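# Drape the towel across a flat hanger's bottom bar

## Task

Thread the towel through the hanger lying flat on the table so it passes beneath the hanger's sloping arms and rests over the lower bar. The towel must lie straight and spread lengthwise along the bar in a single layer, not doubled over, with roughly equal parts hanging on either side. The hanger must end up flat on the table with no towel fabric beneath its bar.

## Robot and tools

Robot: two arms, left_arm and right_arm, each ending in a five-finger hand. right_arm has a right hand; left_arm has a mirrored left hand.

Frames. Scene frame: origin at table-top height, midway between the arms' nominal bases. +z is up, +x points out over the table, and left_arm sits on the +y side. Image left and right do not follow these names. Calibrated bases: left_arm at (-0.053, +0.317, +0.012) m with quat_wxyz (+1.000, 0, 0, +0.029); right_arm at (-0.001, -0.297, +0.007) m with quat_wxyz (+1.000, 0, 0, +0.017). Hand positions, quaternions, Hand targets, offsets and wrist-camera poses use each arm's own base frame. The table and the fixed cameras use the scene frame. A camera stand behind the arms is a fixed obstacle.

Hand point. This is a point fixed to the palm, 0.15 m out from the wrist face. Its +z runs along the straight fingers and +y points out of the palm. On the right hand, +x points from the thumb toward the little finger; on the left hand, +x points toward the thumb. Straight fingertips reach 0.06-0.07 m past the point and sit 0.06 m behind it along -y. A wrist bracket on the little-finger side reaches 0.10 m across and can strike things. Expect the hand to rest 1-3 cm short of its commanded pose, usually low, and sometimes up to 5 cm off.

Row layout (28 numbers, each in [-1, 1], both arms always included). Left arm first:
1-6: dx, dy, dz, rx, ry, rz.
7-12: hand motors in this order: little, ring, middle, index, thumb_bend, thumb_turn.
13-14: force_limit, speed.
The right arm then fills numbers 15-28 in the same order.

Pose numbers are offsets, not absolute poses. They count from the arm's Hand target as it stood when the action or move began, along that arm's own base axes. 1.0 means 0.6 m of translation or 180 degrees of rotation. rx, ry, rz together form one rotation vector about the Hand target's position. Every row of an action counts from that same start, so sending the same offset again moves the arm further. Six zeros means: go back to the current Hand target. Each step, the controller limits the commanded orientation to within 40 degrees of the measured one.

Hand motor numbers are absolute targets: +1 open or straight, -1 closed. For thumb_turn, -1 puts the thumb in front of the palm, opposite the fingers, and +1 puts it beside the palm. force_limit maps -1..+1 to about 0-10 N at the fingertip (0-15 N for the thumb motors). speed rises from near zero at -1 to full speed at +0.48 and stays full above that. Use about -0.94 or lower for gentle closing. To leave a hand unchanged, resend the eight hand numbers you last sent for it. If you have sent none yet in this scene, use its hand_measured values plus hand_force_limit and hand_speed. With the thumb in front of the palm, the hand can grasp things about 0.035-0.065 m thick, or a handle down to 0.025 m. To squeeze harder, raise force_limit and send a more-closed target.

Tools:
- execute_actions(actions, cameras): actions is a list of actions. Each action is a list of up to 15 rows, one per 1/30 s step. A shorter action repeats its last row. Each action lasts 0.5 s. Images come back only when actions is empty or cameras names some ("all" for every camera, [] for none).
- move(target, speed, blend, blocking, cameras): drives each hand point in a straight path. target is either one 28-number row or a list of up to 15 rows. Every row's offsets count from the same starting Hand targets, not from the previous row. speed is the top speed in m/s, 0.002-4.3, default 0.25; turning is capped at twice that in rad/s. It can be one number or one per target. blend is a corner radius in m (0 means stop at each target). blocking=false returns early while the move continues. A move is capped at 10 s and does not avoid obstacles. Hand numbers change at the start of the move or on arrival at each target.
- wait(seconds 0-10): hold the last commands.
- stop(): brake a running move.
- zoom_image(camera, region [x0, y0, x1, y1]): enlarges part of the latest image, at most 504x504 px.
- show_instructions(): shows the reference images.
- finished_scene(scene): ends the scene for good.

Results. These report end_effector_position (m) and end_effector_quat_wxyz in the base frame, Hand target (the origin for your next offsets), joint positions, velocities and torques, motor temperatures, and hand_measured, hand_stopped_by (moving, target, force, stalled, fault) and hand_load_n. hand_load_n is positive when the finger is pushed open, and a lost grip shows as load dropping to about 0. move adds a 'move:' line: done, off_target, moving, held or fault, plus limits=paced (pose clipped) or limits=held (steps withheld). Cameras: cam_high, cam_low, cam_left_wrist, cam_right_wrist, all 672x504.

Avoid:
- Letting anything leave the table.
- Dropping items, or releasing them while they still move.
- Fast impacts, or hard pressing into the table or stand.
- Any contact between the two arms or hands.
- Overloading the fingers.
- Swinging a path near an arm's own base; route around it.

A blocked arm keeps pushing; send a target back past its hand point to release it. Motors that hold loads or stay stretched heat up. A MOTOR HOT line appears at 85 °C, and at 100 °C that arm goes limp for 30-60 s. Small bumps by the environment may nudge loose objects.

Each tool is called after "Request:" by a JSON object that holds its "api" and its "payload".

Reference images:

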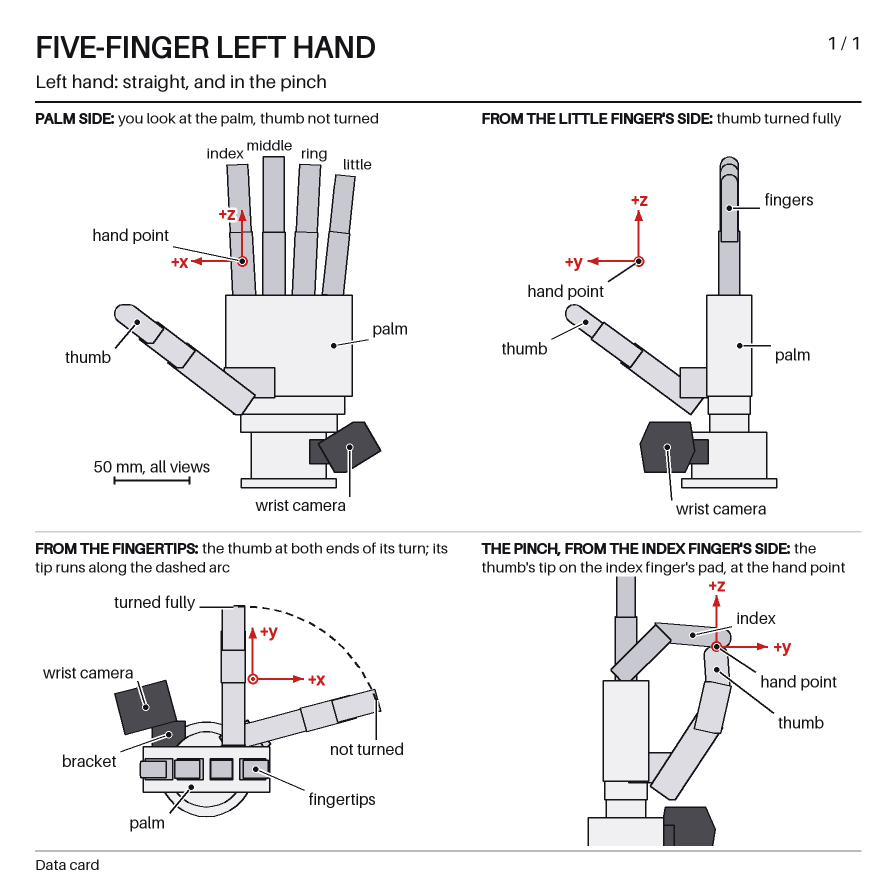

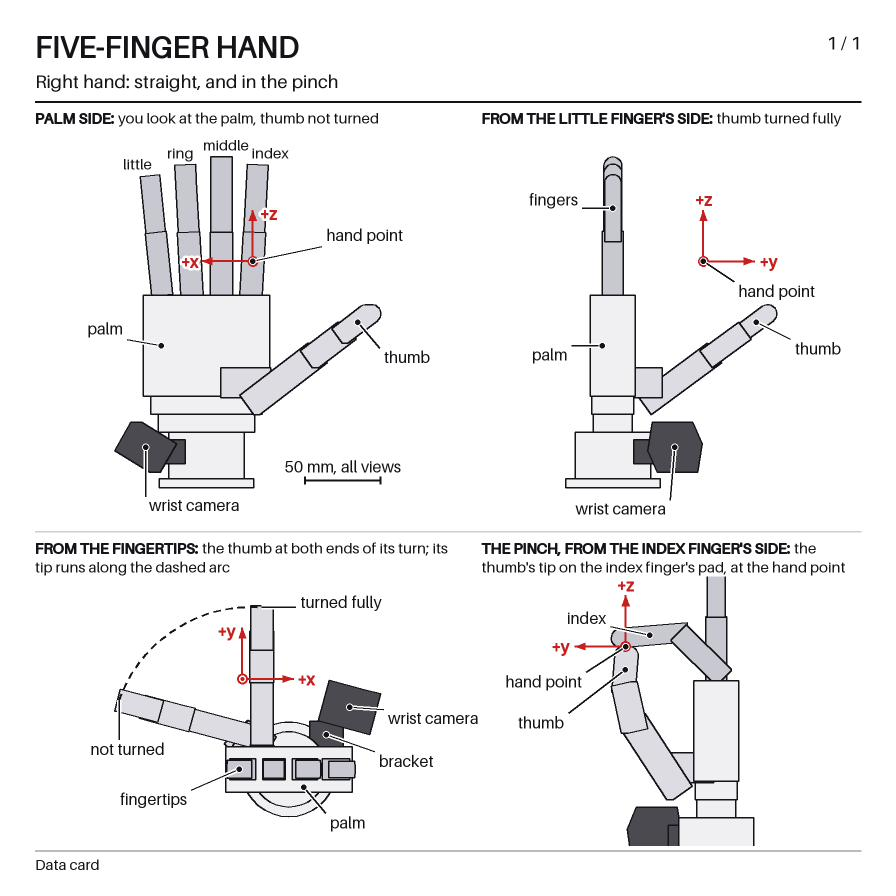

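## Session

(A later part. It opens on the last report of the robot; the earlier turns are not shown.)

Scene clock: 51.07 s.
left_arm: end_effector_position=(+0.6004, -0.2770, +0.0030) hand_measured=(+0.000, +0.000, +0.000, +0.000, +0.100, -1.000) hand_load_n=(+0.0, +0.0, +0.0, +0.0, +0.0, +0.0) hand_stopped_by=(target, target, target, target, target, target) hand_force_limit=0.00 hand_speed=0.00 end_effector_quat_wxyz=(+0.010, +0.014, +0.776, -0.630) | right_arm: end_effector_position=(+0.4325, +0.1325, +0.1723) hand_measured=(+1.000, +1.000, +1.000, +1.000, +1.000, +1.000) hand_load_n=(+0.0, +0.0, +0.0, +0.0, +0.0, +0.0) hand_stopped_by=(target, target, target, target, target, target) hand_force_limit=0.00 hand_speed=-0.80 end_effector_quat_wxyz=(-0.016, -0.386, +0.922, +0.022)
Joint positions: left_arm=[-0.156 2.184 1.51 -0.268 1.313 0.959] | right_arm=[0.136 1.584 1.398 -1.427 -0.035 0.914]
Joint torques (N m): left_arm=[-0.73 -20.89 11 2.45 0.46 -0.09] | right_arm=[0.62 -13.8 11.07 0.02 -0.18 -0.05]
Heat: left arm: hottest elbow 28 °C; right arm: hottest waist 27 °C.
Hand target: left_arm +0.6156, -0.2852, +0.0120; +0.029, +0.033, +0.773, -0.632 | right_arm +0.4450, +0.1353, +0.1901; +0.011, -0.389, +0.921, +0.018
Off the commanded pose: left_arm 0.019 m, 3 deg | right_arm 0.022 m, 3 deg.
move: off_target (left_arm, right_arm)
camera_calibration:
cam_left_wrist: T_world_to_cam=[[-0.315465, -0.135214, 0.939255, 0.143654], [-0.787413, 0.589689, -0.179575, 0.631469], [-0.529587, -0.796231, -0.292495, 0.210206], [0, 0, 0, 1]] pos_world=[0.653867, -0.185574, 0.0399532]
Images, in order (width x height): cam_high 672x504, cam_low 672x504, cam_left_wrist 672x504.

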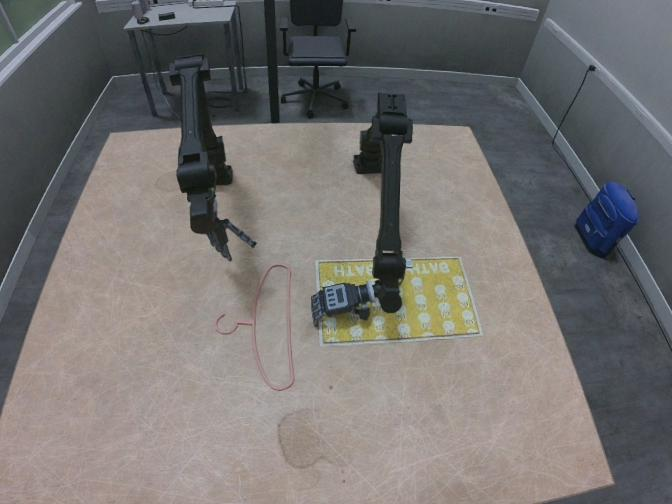

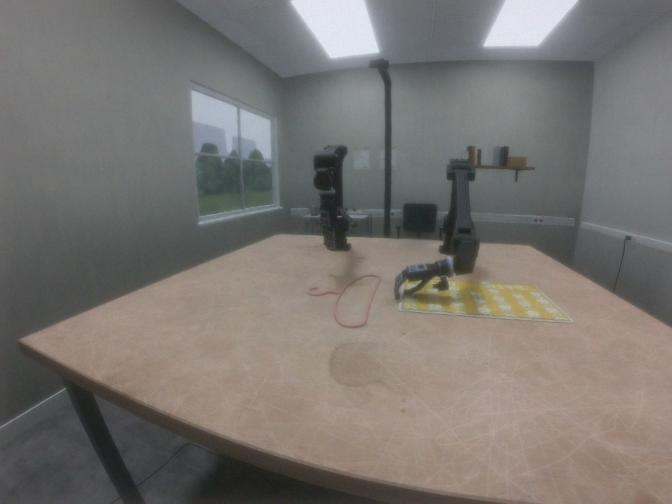

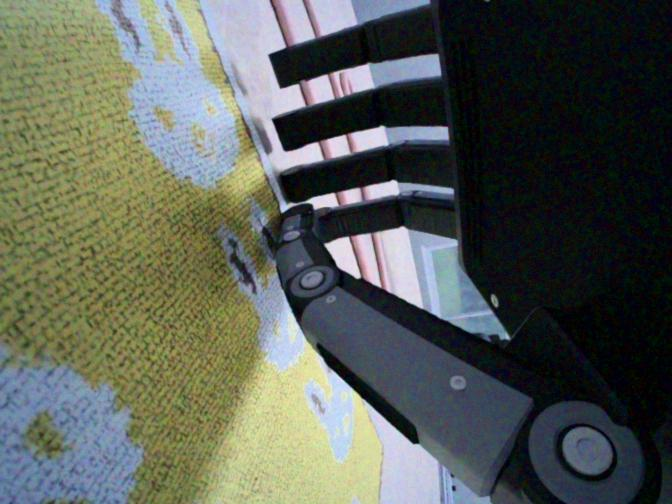

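Request:
{"api": "move", "payload": {"target": [0,0,0,0,0,0, -0.4,-0.4,-0.4,-0.4,0.1,-1,-0.4,-0.6, 0,0,0,0,0,0, 1,1,1,1,1,1,0,-0.8], "speed": 0.1, "cameras": ["cam_left_wrist","cam_low","cam_high"]}}

Request:
{"api": "zoom_image", "payload": {"camera": "cam_low", "region": [360, 230, 520, 330]}}

Request:
{"api": "zoom_image", "payload": {"camera": "cam_left_wrist", "region": [180, 0, 440, 330]}}

Scene clock: 52.67 s.
left_arm: end_effector_position=(+0.5976, -0.2873, +0.0032) hand_measured=(-0.400, -0.400, -0.248, -0.250, +0.100, -1.000) hand_load_n=(+0.0, +0.0, +11.0, +6.0, +2.0, +0.0) hand_stopped_by=(target, target, force, force, target, target) hand_force_limit=-0.40 hand_speed=-0.60 end_effector_quat_wxyz=(+0.011, +0.027, +0.776, -0.631) | right_arm: end_effector_position=(+0.4325, +0.1325, +0.1723) hand_measured=(+1.000, +1.000, +1.000, +1.000, +1.000, +1.000) hand_load_n=(+0.5, +0.0, +0.0, +0.0, +0.0, +0.0) hand_stopped_by=(target, target, target, target, target, target) hand_force_limit=0.00 hand_speed=-0.80 end_effector_quat_wxyz=(-0.016, -0.386, +0.922, +0.022)
Joint positions: left_arm=[-0.173 2.184 1.51 -0.259 1.313 0.968] | right_arm=[0.136 1.584 1.398 -1.427 -0.035 0.914]
Joint torques (N m): left_arm=[-0.03 -20.89 11 2.09 0.46 -0.1] | right_arm=[0.62 -13.86 11.07 0.03 -0.18 -0.05]
Heat: left arm: hottest elbow 28 °C; right arm: hottest waist 27 °C.
Hand target: left_arm +0.6156, -0.2852, +0.0120; +0.029, +0.033, +0.773, -0.632 | right_arm +0.4450, +0.1353, +0.1901; +0.011, -0.389, +0.921, +0.018
Off the commanded pose: left_arm 0.020 m, 2 deg | right_arm 0.022 m, 3 deg.
move: off_target (left_arm, right_arm)
camera_calibration:
cam_left_wrist: T_world_to_cam=[[-0.334874, -0.127621, 0.93358, 0.155153], [-0.772836, 0.604018, -0.194645, 0.630872], [-0.539058, -0.786686, -0.3009, 0.208984], [0, 0, 0, 1]] pos_world=[0.652172, -0.196853, 0.0408322]
Images, in order (width x height): cam_high 672x504, cam_low 672x504, cam_left_wrist 672x504.

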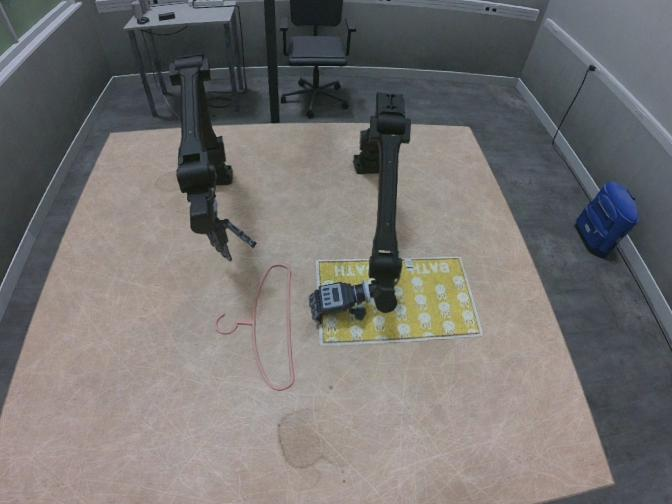

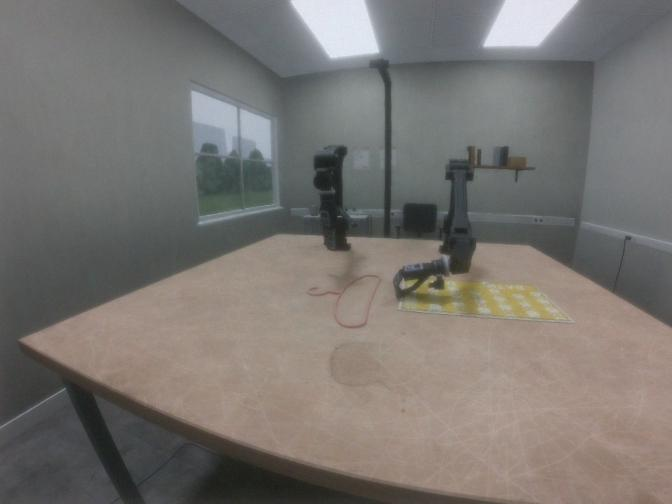

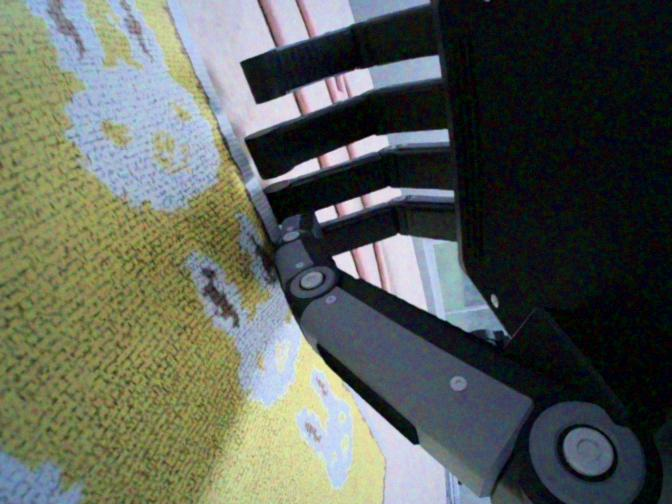

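Scaled by 3.150 from the camera's 672x504 image, which has a finer 960x720 frame.

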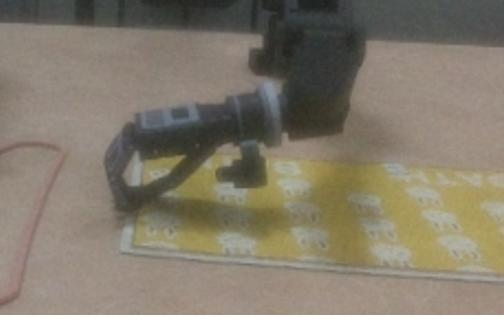

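Scaled by 1.527 from the camera's 672x504 image, which has a finer 960x720 frame.

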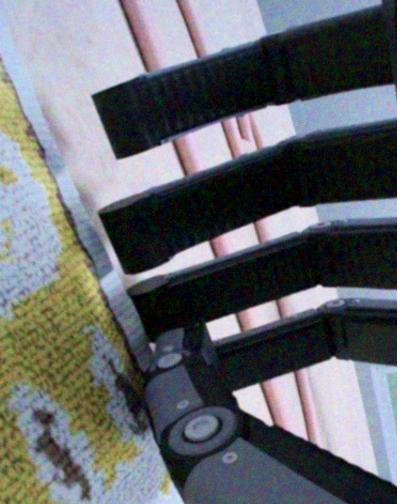

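Request:
{"api": "move", "payload": {"target": [0,0,0.09,0,0,0, -0.4,-0.4,-0.4,-0.4,0.1,-1,-0.4,-0.6, 0,0,0,0,0,0, 1,1,1,1,1,1,0,-0.8], "speed": 0.08, "cameras": ["cam_left_wrist","cam_low","cam_high"]}}

Request:
{"api": "zoom_image", "payload": {"camera": "cam_low", "region": [360, 230, 520, 330]}}

Request:
{"api": "zoom_image", "payload": {"camera": "cam_high", "region": [270, 240, 430, 360]}}

Scene clock: 55.03 s.
left_arm: end_effector_position=(+0.5911, -0.2862, +0.0276) hand_measured=(-0.400, -0.400, -0.248, -0.250, +0.100, -1.000) hand_load_n=(+0.0, +0.0, +11.0, +6.0, +1.5, +0.0) hand_stopped_by=(target, target, force, force, target, target) hand_force_limit=-0.40 hand_speed=-0.60 end_effector_quat_wxyz=(-0.003, +0.012, +0.778, -0.628) | right_arm: end_effector_position=(+0.4325, +0.1325, +0.1723) hand_measured=(+1.000, +1.000, +1.000, +1.000, +1.000, +1.000) hand_load_n=(+0.0, +0.0, +0.0, +0.0, +0.0, +0.0) hand_stopped_by=(target, target, target, target, target, target) hand_force_limit=0.00 hand_speed=-0.80 end_effector_quat_wxyz=(-0.016, -0.386, +0.922, +0.022)
Joint positions: left_arm=[-0.173 2.14 1.51 -0.328 1.31 0.951] | right_arm=[0.136 1.584 1.398 -1.427 -0.035 0.914]
Joint torques (N m): left_arm=[-0.32 -23.59 12.88 0.91 0.61 -0.08] | right_arm=[0.5 -13.86 11.06 0.02 -0.18 -0.06]
Heat: left arm: hottest elbow 28 °C; right arm: hottest waist 27 °C.
Hand target: left_arm +0.6156, -0.2852, +0.0660; +0.029, +0.033, +0.773, -0.632 | right_arm +0.4450, +0.1353, +0.1901; +0.011, -0.389, +0.921, +0.018
Off the commanded pose: left_arm 0.046 m, 4 deg | right_arm 0.022 m, 3 deg.
move: off_target (left_arm, right_arm)
camera_calibration:
cam_left_wrist: T_world_to_cam=[[-0.296355, -0.135821, 0.945371, 0.104877], [-0.783127, 0.601157, -0.159127, 0.634286], [-0.546704, -0.787504, -0.284521, 0.217534], [0, 0, 0, 1]] pos_world=[0.646734, -0.195752, 0.0636772]
Images, in order (width x height): cam_high 672x504, cam_low 672x504, cam_left_wrist 672x504.

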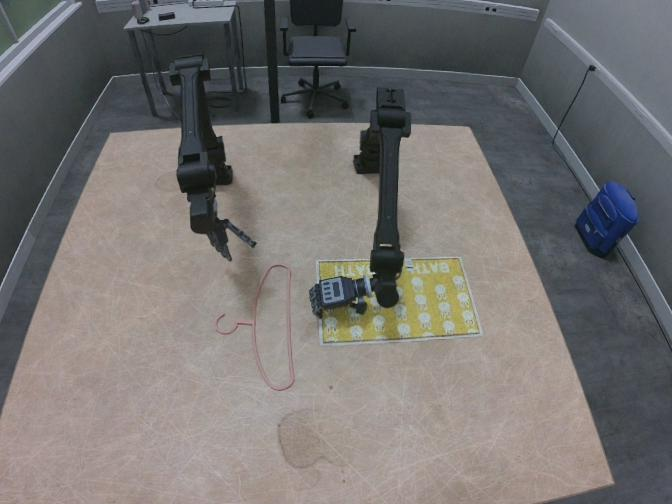

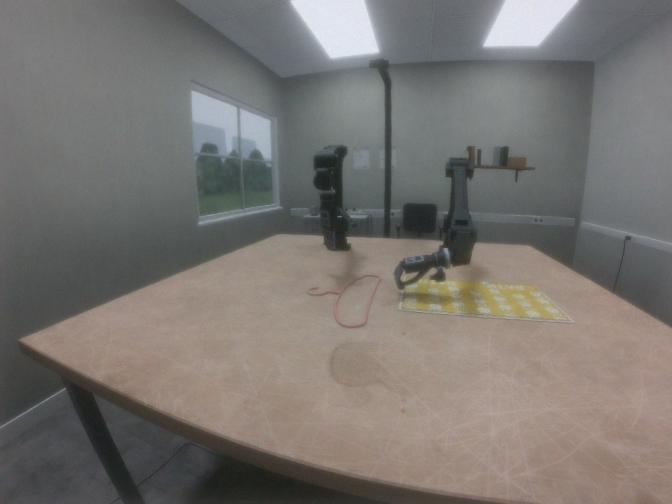

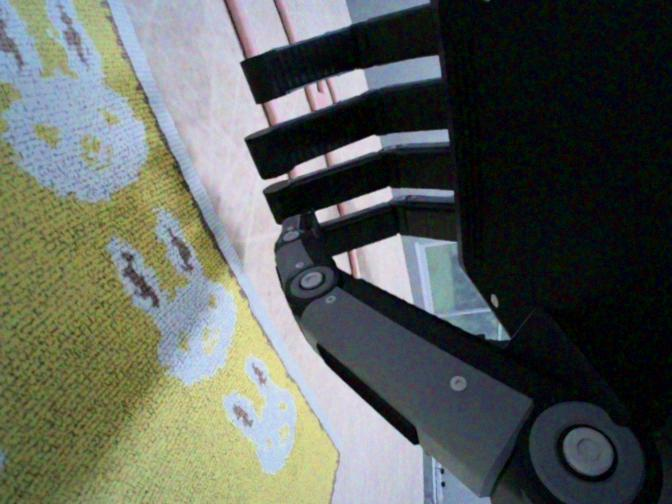

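Scaled by 3.150 from the camera's 672x504 image, which has a finer 960x720 frame.

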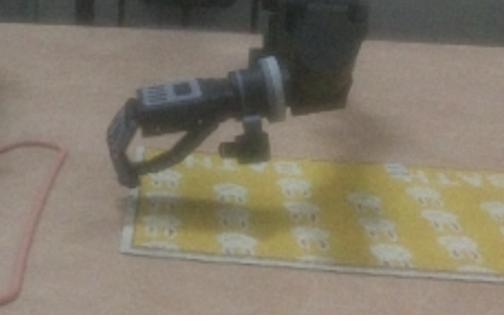

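Scaled by 3.150 from the camera's 672x504 image, which has a finer 960x720 frame.

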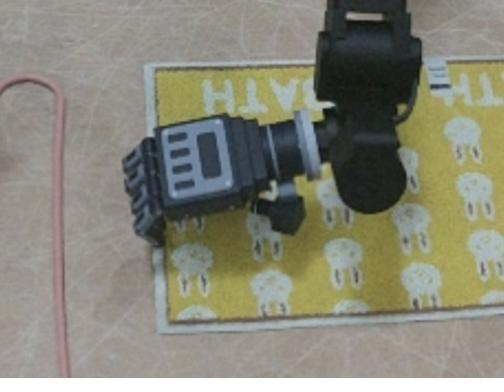

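Request:
{"api": "move", "payload": {"target": [0,0.022,0,0.0556,0,0, 0,0,0,0,0.3,-1,-0.4,-0.2, 0,0,0,0,0,0, 1,1,1,1,1,1,0,-0.8], "speed": 0.08, "cameras": ["cam_left_wrist","cam_low","cam_high"]}}

Request:
{"api": "zoom_image", "payload": {"camera": "cam_low", "region": [360, 230, 520, 330]}}

Request:
{"api": "zoom_image", "payload": {"camera": "cam_high", "region": [270, 240, 430, 360]}}

Scene clock: 59.13 s.
left_arm: end_effector_position=(+0.5895, -0.2651, +0.0249) hand_measured=(+0.000, +0.000, +0.000, +0.000, +0.300, -1.000) hand_load_n=(+0.0, +0.0, +0.0, +0.0, +0.0, +0.0) hand_stopped_by=(target, target, target, target, target, target) hand_force_limit=-0.40 hand_speed=-0.20 end_effector_quat_wxyz=(-0.014, +0.002, +0.831, -0.557) | right_arm: end_effector_position=(+0.4325, +0.1325, +0.1723) hand_measured=(+1.000, +1.000, +1.000, +1.000, +1.000, +1.000) hand_load_n=(+0.0, +0.0, +0.0, +0.0, +0.0, +0.0) hand_stopped_by=(target, target, target, target, target, target) hand_force_limit=0.00 hand_speed=-0.80 end_effector_quat_wxyz=(-0.016, -0.386, +0.922, +0.022)
Joint positions: left_arm=[-0.172 2.13 1.604 -0.707 1.157 1.183] | right_arm=[0.136 1.584 1.398 -1.427 -0.035 0.914]
Joint torques (N m): left_arm=[-1.14 -23.82 13.87 0.64 0.66 0.1] | right_arm=[0.5 -13.86 11.07 0.02 -0.18 -0.05]
Heat: left arm: hottest elbow 28 °C; right arm: hottest elbow 28 °C.
Hand target: left_arm +0.6156, -0.2720, +0.0660; +0.026, +0.036, +0.826, -0.563 | right_arm +0.4450, +0.1353, +0.1901; +0.011, -0.389, +0.921, +0.018
Off the commanded pose: left_arm 0.049 m, 6 deg | right_arm 0.022 m, 3 deg.
move: off_target (left_arm, right_arm)
camera_calibration:
cam_left_wrist: T_world_to_cam=[[-0.270828, -0.302499, 0.913864, 0.0513208], [-0.787691, 0.615352, -0.0297478, 0.623042], [-0.553349, -0.727899, -0.40493, 0.255254], [0, 0, 0, 1]] pos_world=[0.645908, -0.182066, 0.0749938]
Images, in order (width x height): cam_high 672x504, cam_low 672x504, cam_left_wrist 672x504.

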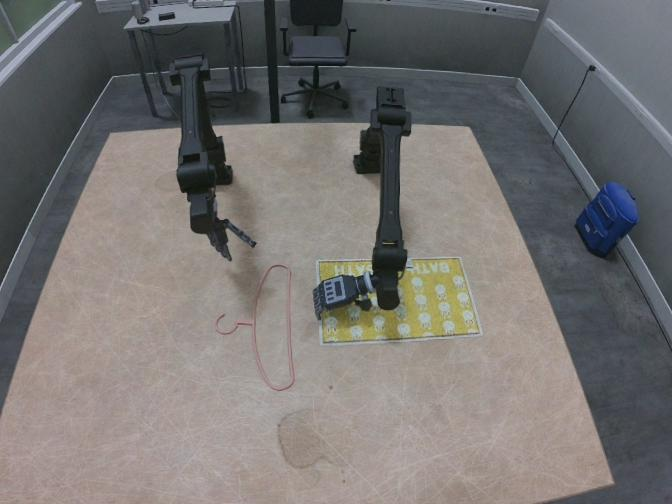

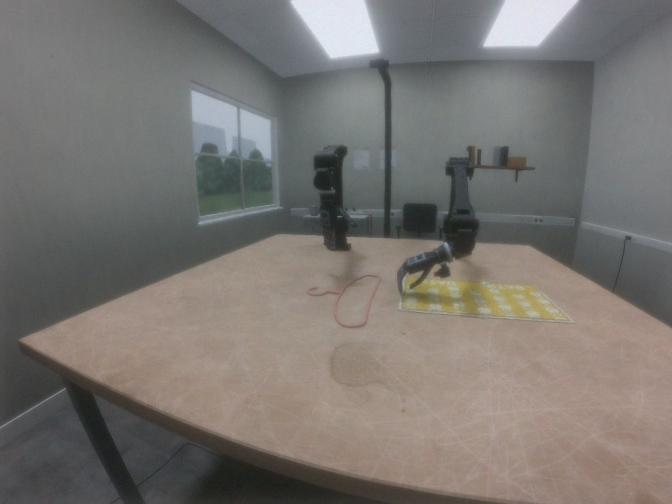

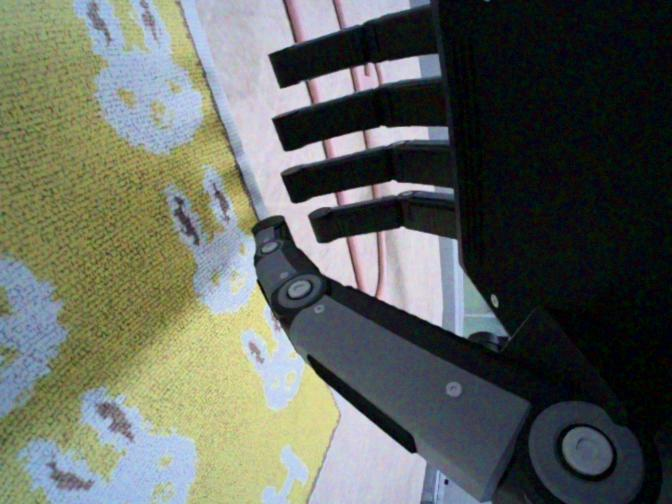

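Scaled by 3.150 from the camera's 672x504 image, which has a finer 960x720 frame.

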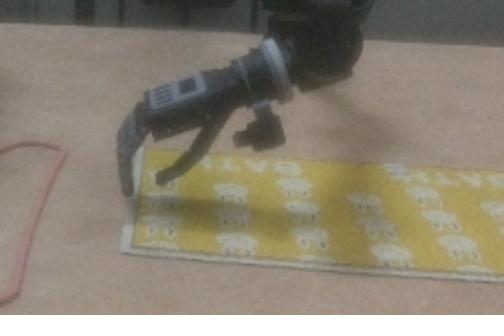

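Scaled by 3.150 from the camera's 672x504 image, which has a finer 960x720 frame.

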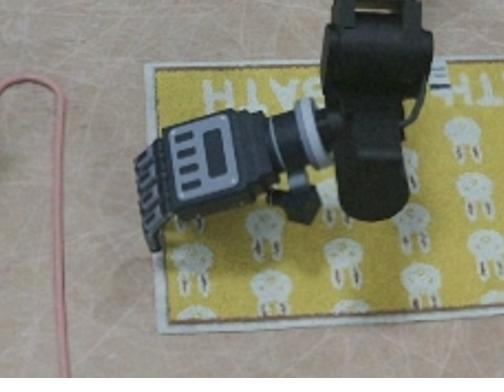

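Request:
{"api": "move", "payload": {"target": [0,0.008,-0.118,0,0,0, 0,0,0,0,0.3,-1,-0.4,-0.2, 0,0,0,0,0,0, 1,1,1,1,1,1,0,-0.8], "speed": 0.08, "cameras": ["cam_left_wrist","cam_low","cam_high"]}}

Request:
{"api": "zoom_image", "payload": {"camera": "cam_low", "region": [360, 230, 520, 330]}}

Request:
{"api": "zoom_image", "payload": {"camera": "cam_high", "region": [270, 240, 430, 360]}}

Scene clock: 61.40 s.
left_arm: end_effector_position=(+0.6017, -0.2684, +0.0074) hand_measured=(+0.000, +0.000, +0.000, +0.000, +0.300, -1.000) hand_load_n=(+0.0, +0.0, -1.0, +0.0, +0.0, +0.0) hand_stopped_by=(target, target, target, target, target, target) hand_force_limit=-0.40 hand_speed=-0.20 end_effector_quat_wxyz=(+0.008, +0.023, +0.825, -0.565) | right_arm: end_effector_position=(+0.4325, +0.1325, +0.1723) hand_measured=(+1.000, +1.000, +1.000, +1.000, +1.000, +1.000) hand_load_n=(+0.0, -0.5, +0.0, +0.0, +0.0, +0.0) hand_stopped_by=(target, target, target, target, target, target) hand_force_limit=0.00 hand_speed=-0.80 end_effector_quat_wxyz=(-0.016, -0.386, +0.922, +0.022)
Joint positions: left_arm=[-0.172 2.164 1.604 -0.624 1.169 1.196] | right_arm=[0.136 1.584 1.398 -1.427 -0.035 0.914]
Joint torques (N m): left_arm=[-0.67 -19.14 9.99 2.22 0.3 0.15] | right_arm=[0.56 -13.98 11.07 0.08 -0.18 -0.06]
Heat: left arm: hottest elbow 28 °C; right arm: hottest elbow 28 °C.
Hand target: left_arm +0.6156, -0.2672, -0.0048; +0.026, +0.036, +0.826, -0.563 | right_arm +0.4450, +0.1353, +0.1901; +0.011, -0.389, +0.921, +0.018
Off the commanded pose: left_arm 0.019 m, 3 deg | right_arm 0.022 m, 3 deg.
move: off_target (left_arm, right_arm)
camera_calibration:
cam_left_wrist: T_world_to_cam=[[-0.327332, -0.281572, 0.901982, 0.109296], [-0.778347, 0.621575, -0.0884271, 0.630638], [-0.535751, -0.731, -0.422622, 0.241228], [0, 0, 0, 1]] pos_world=[0.65587, -0.184877, 0.0591305]
Images, in order (width x height): cam_high 672x504, cam_low 672x504, cam_left_wrist 672x504.

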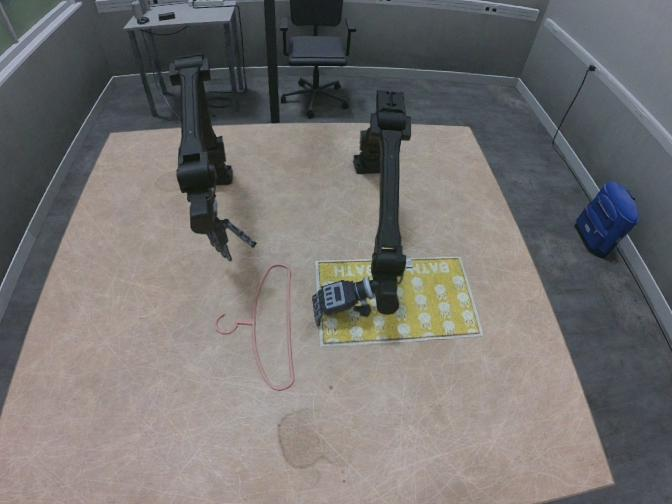

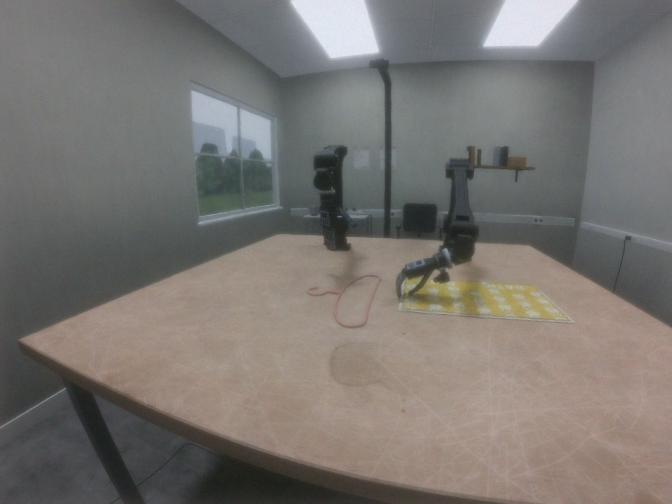

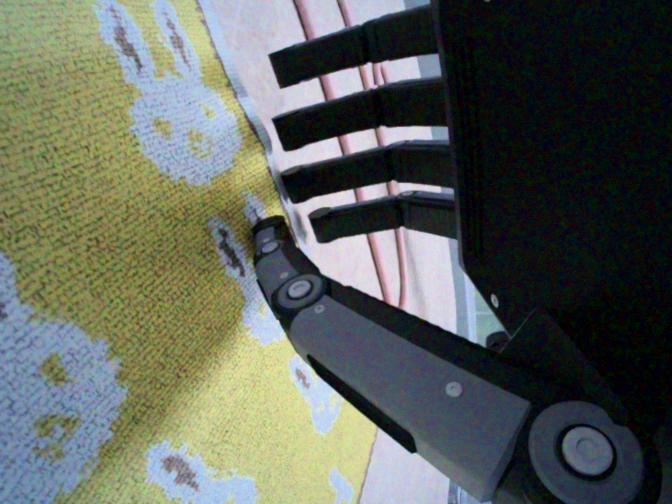

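Scaled by 3.150 from the camera's 672x504 image, which has a finer 960x720 frame.

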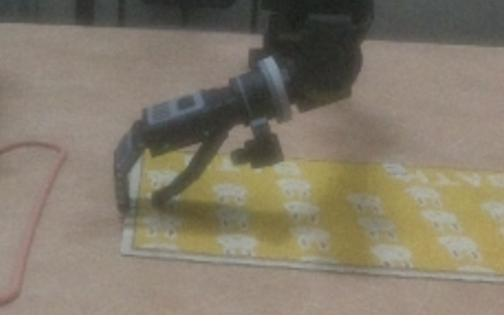

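Scaled by 3.150 from the camera's 672x504 image, which has a finer 960x720 frame.

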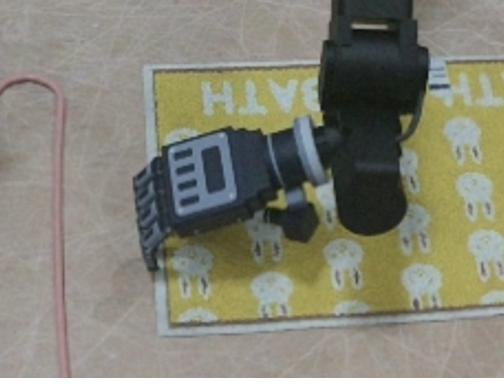

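Request:
{"api": "move", "payload": {"target": [0,0,-0.01,0,0,0, -0.5,-0.5,-0.5,-0.5,0.0,-1,-0.4,-0.75, 0,0,0,0,0,0, 1,1,1,1,1,1,0,-0.8], "speed": 0.08, "cameras": ["cam_left_wrist","cam_low","cam_high"]}}

Request:
{"api": "zoom_image", "payload": {"camera": "cam_low", "region": [360, 230, 520, 330]}}

Request:
{"api": "zoom_image", "payload": {"camera": "cam_high", "region": [270, 240, 430, 360]}}

Scene clock: 63.37 s.
left_arm: end_effector_position=(+0.6028, -0.2717, +0.0032) hand_measured=(-0.500, -0.500, -0.250, -0.272, +0.164, -1.000) hand_load_n=(+0.0, +0.0, +6.5, +4.5, +6.5, +0.5) hand_stopped_by=(target, target, force, force, force, target) hand_force_limit=-0.40 hand_speed=-0.75 end_effector_quat_wxyz=(+0.012, +0.029, +0.824, -0.566) | right_arm: end_effector_position=(+0.4325, +0.1325, +0.1723) hand_measured=(+1.000, +1.000, +1.000, +1.000, +1.000, +1.000) hand_load_n=(+0.0, +0.0, -0.5, +0.0, +0.0, +0.0) hand_stopped_by=(target, target, target, target, target, target) hand_force_limit=0.00 hand_speed=-0.80 end_effector_quat_wxyz=(-0.016, -0.386, +0.922, +0.022)
Joint positions: left_arm=[-0.176 2.172 1.604 -0.607 1.171 1.199] | right_arm=[0.136 1.584 1.398 -1.427 -0.035 0.914]
Joint torques (N m): left_arm=[-0.32 -19.19 9.7 1.98 0.26 0.12] | right_arm=[0.56 -13.86 11.1 0.03 -0.19 -0.06]
Heat: left arm: hottest elbow 28 °C; right arm: hottest elbow 28 °C.
Hand target: left_arm +0.6156, -0.2672, -0.0108; +0.026, +0.036, +0.826, -0.563 | right_arm +0.4450, +0.1353, +0.1901; +0.011, -0.389, +0.921, +0.018
Off the commanded pose: left_arm 0.020 m, 2 deg | right_arm 0.022 m, 3 deg.
move: off_target (left_arm, right_arm)
camera_calibration:
cam_left_wrist: T_world_to_cam=[[-0.339702, -0.276739, 0.898898, 0.121322], [-0.77329, 0.626205, -0.0994477, 0.631498], [-0.535373, -0.728892, -0.426723, 0.238031], [0, 0, 0, 1]] pos_world=[0.65698, -0.188373, 0.0553178]
Images, in order (width x height): cam_high 672x504, cam_low 672x504, cam_left_wrist 672x504.

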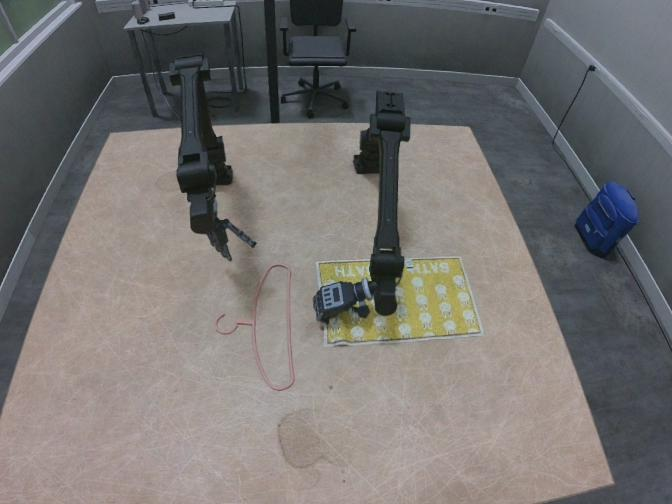

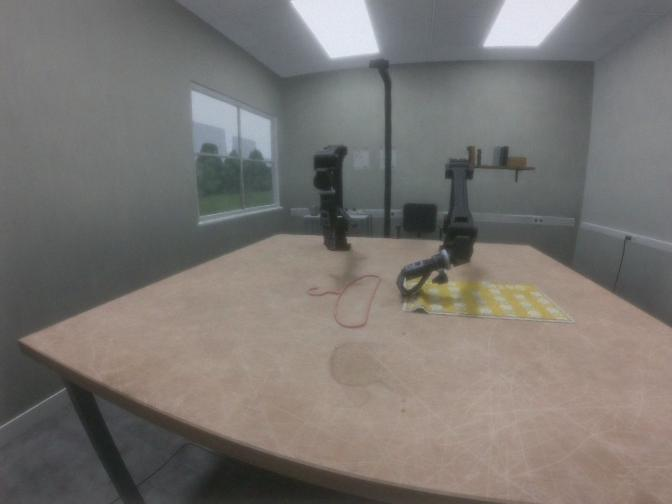

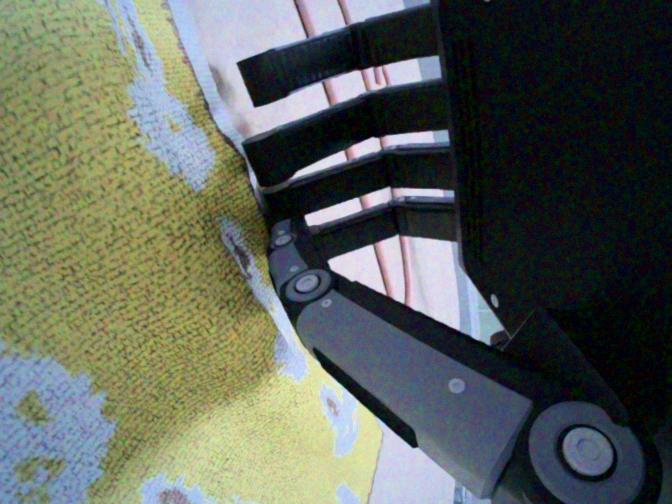

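Scaled by 3.150 from the camera's 672x504 image, which has a finer 960x720 frame.

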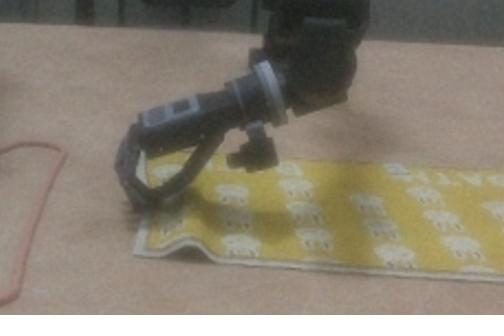

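Scaled by 3.150 from the camera's 672x504 image, which has a finer 960x720 frame.

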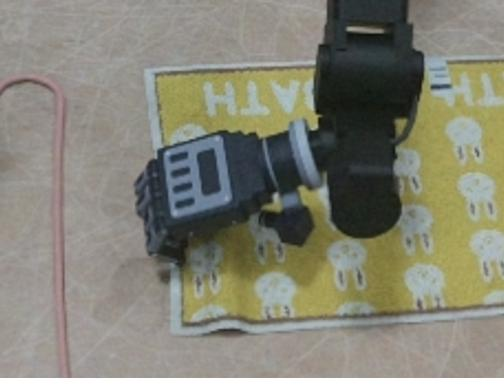

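Request:
{"api": "move", "payload": {"target": [0,0,0.17,0,0,0, -0.5,-0.5,-0.5,-0.5,0.0,-1,-0.4,-0.75, 0,0,0,0,0,0, 1,1,1,1,1,1,0,-0.8], "speed": 0.08, "cameras": ["cam_left_wrist","cam_low","cam_high"]}}

Request:
{"api": "zoom_image", "payload": {"camera": "cam_low", "region": [360, 230, 520, 330]}}

Request:
{"api": "zoom_image", "payload": {"camera": "cam_high", "region": [270, 240, 430, 360]}}

Scene clock: 65.93 s.
left_arm: end_effector_position=(+0.5889, -0.2679, +0.0516) hand_measured=(-0.500, -0.500, -0.250, -0.272, +0.164, -1.000) hand_load_n=(+0.0, +0.0, +6.5, +5.0, +6.5, +0.5) hand_stopped_by=(target, target, force, force, force, target) hand_force_limit=-0.40 hand_speed=-0.75 end_effector_quat_wxyz=(-0.015, +0.009, +0.830, -0.557) | right_arm: end_effector_position=(+0.4325, +0.1325, +0.1723) hand_measured=(+1.000, +1.000, +1.000, +1.000, +1.000, +1.000) hand_load_n=(+0.0, +0.0, +0.0, +0.0, +0.0, +0.0) hand_stopped_by=(target, target, target, target, target, target) hand_force_limit=0.00 hand_speed=-0.80 end_effector_quat_wxyz=(-0.016, -0.386, +0.922, +0.022)
Joint positions: left_arm=[-0.176 2.101 1.633 -0.777 1.16 1.201] | right_arm=[0.136 1.584 1.398 -1.427 -0.035 0.914]
Joint torques (N m): left_arm=[-0.44 -23.47 14.04 0.66 0.68 0.08] | right_arm=[0.62 -13.98 11.07 0.05 -0.17 -0.06]
Heat: left arm: hottest elbow 28 °C; right arm: hottest elbow 28 °C.
Hand target: left_arm +0.6156, -0.2672, +0.0912; +0.026, +0.036, +0.826, -0.563 | right_arm +0.4450, +0.1353, +0.1901; +0.011, -0.389, +0.921, +0.018
Off the commanded pose: left_arm 0.048 m, 6 deg | right_arm 0.022 m, 3 deg.
move: off_target (left_arm, right_arm)
camera_calibration:
cam_left_wrist: T_world_to_cam=[[-0.278653, -0.297869, 0.913031, 0.0318331], [-0.779759, 0.625155, -0.0340274, 0.623269], [-0.56065, -0.721426, -0.406467, 0.269751], [0, 0, 0, 1]] pos_world=[0.646106, -0.185552, 0.101789]
Images, in order (width x height): cam_high 672x504, cam_low 672x504, cam_left_wrist 672x504.

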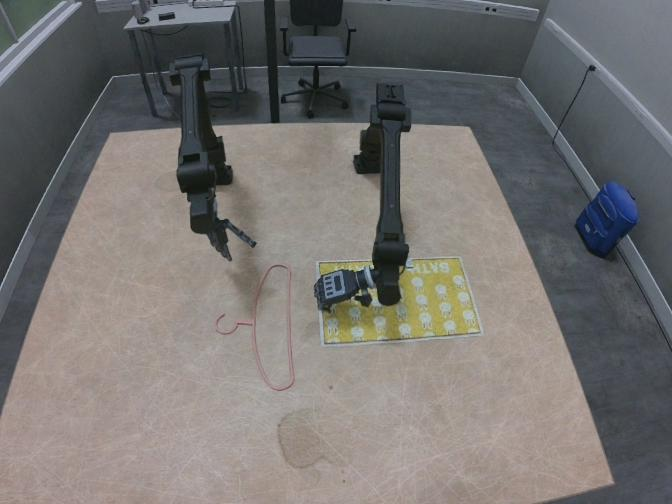

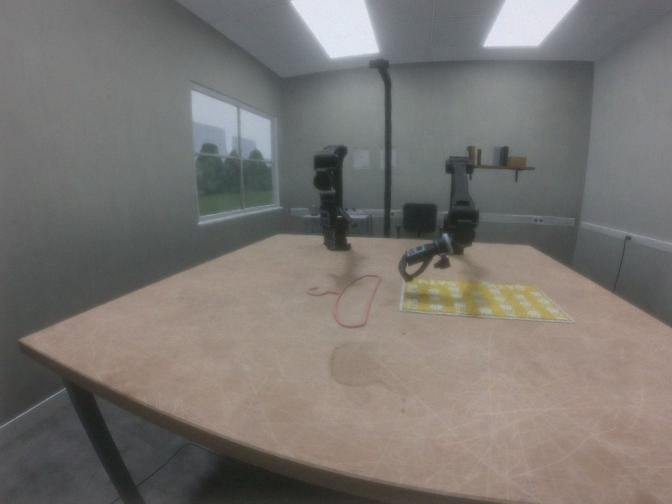

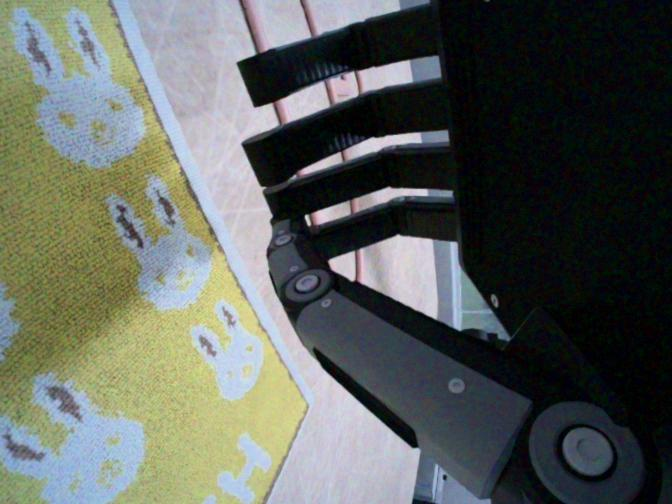

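Scaled by 3.150 from the camera's 672x504 image, which has a finer 960x720 frame.

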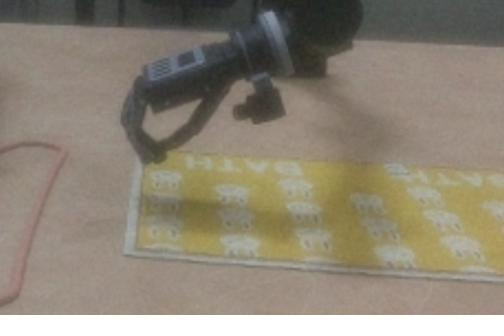

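Scaled by 3.150 from the camera's 672x504 image, which has a finer 960x720 frame.

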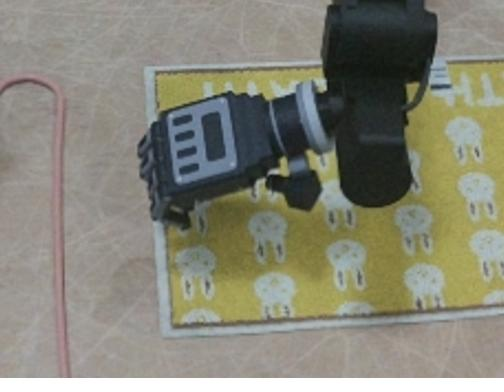

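Request:
{"api": "move", "payload": {"target": [[0,-0.018,0,0,0,0, 0,0,0,0,0.35,-1,0,0, 0,0,0,0,0,0, 1,1,1,1,1,1,0,-0.8],[0,-0.018,-0.2,0,0,0, 0,0,0,0,0.35,-1,0,0, 0,0,0,0,0,0, 1,1,1,1,1,1,0,-0.8]], "speed": 0.1, "cameras": ["cam_left_wrist","cam_low","cam_high"]}}

Request:
{"api": "zoom_image", "payload": {"camera": "cam_low", "region": [360, 230, 520, 330]}}

Request:
{"api": "zoom_image", "payload": {"camera": "cam_high", "region": [270, 240, 430, 360]}}

Scene clock: 70.93 s.
left_arm: end_effector_position=(+0.6189, -0.2714, +0.0070) hand_measured=(+0.000, +0.000, +0.000, +0.000, +0.348, -1.000) hand_load_n=(+0.0, +0.0, +0.0, +0.0, -3.5, +1.0) hand_stopped_by=(target, target, target, target, target, target) hand_force_limit=0.00 hand_speed=0.00 end_effector_quat_wxyz=(+0.033, +0.035, +0.819, -0.571) | right_arm: end_effector_position=(+0.4325, +0.1325, +0.1723) hand_measured=(+1.000, +1.000, +1.000, +1.000, +1.000, +1.000) hand_load_n=(+0.0, +0.0, +0.0, +0.0, +0.0, +0.0) hand_stopped_by=(target, target, target, target, target, target) hand_force_limit=0.00 hand_speed=-0.80 end_effector_quat_wxyz=(-0.016, -0.386, +0.922, +0.022)
Joint positions: left_arm=[-0.17 2.179 1.619 -0.549 1.175 1.176] | right_arm=[0.136 1.584 1.398 -1.427 -0.035 0.914]
Joint torques (N m): left_arm=[-1.14 -18.2 7.43 2.43 0.16 0.02] | right_arm=[0.62 -13.86 11.04 0.03 -0.17 -0.06]
Motor temperatures (°C): left_arm=[22 23 29 23 26 21] | right_arm=[27 24 28 22 20 22]
Heat: left arm: hottest elbow 29 °C; right arm: hottest elbow 28 °C.
Hand target: left_arm +0.6156, -0.2780, -0.0288; +0.026, +0.036, +0.826, -0.563 | right_arm +0.4450, +0.1353, +0.1901; +0.011, -0.389, +0.921, +0.018
Off the commanded pose: left_arm 0.037 m, 1 deg | right_arm 0.022 m, 3 deg.
move: off_target (left_arm, right_arm)
camera_calibration:
cam_left_wrist: T_world_to_cam=[[-0.374493, -0.267268, 0.887876, 0.147572], [-0.775775, 0.614791, -0.142146, 0.642891], [-0.507866, -0.742024, -0.437575, 0.227885], [0, 0, 0, 1]] pos_world=[0.669739, -0.186706, 0.0600761]
Images, in order (width x height): cam_high 672x504, cam_low 672x504, cam_left_wrist 672x504.

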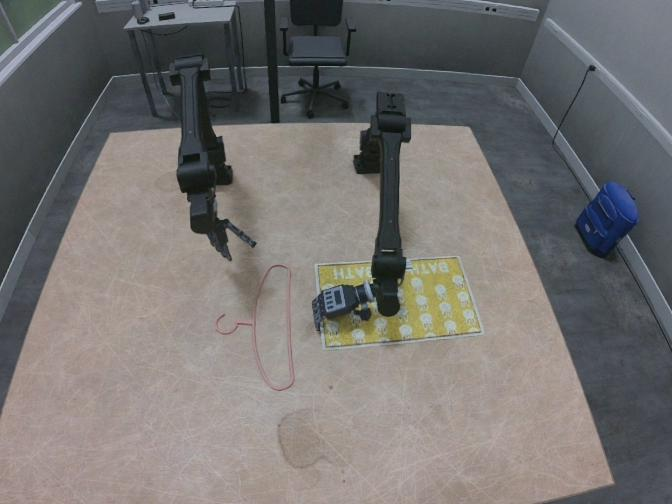

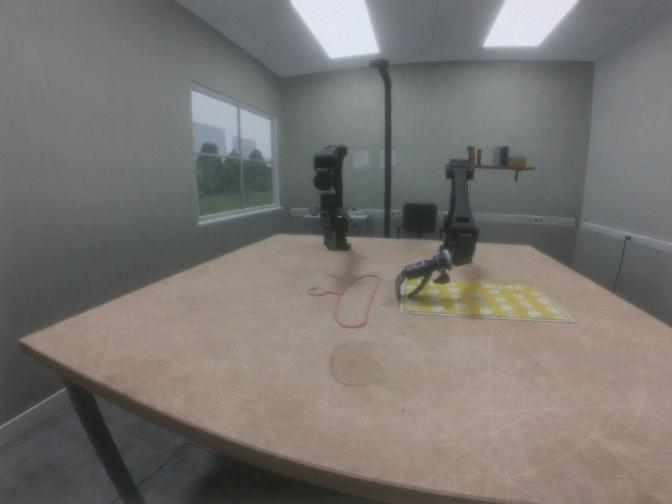

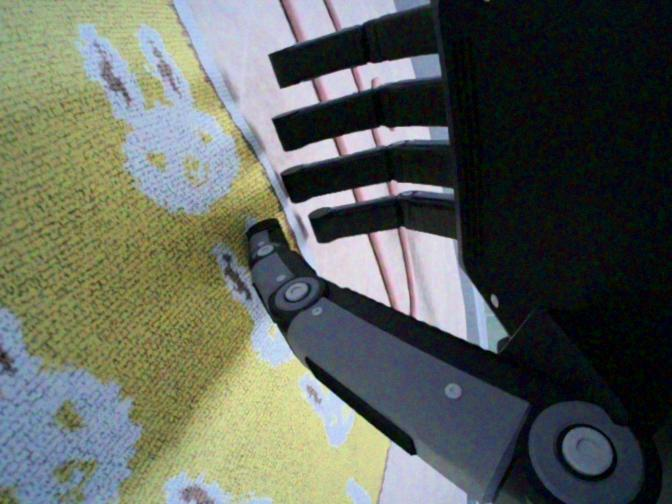

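Scaled by 3.150 from the camera's 672x504 image, which has a finer 960x720 frame.

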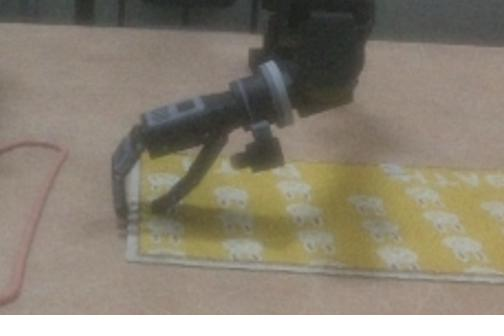

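Scaled by 3.150 from the camera's 672x504 image, which has a finer 960x720 frame.

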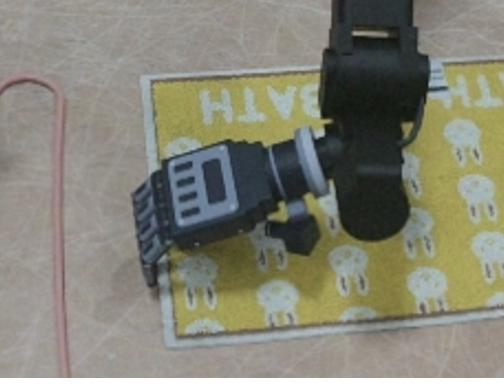

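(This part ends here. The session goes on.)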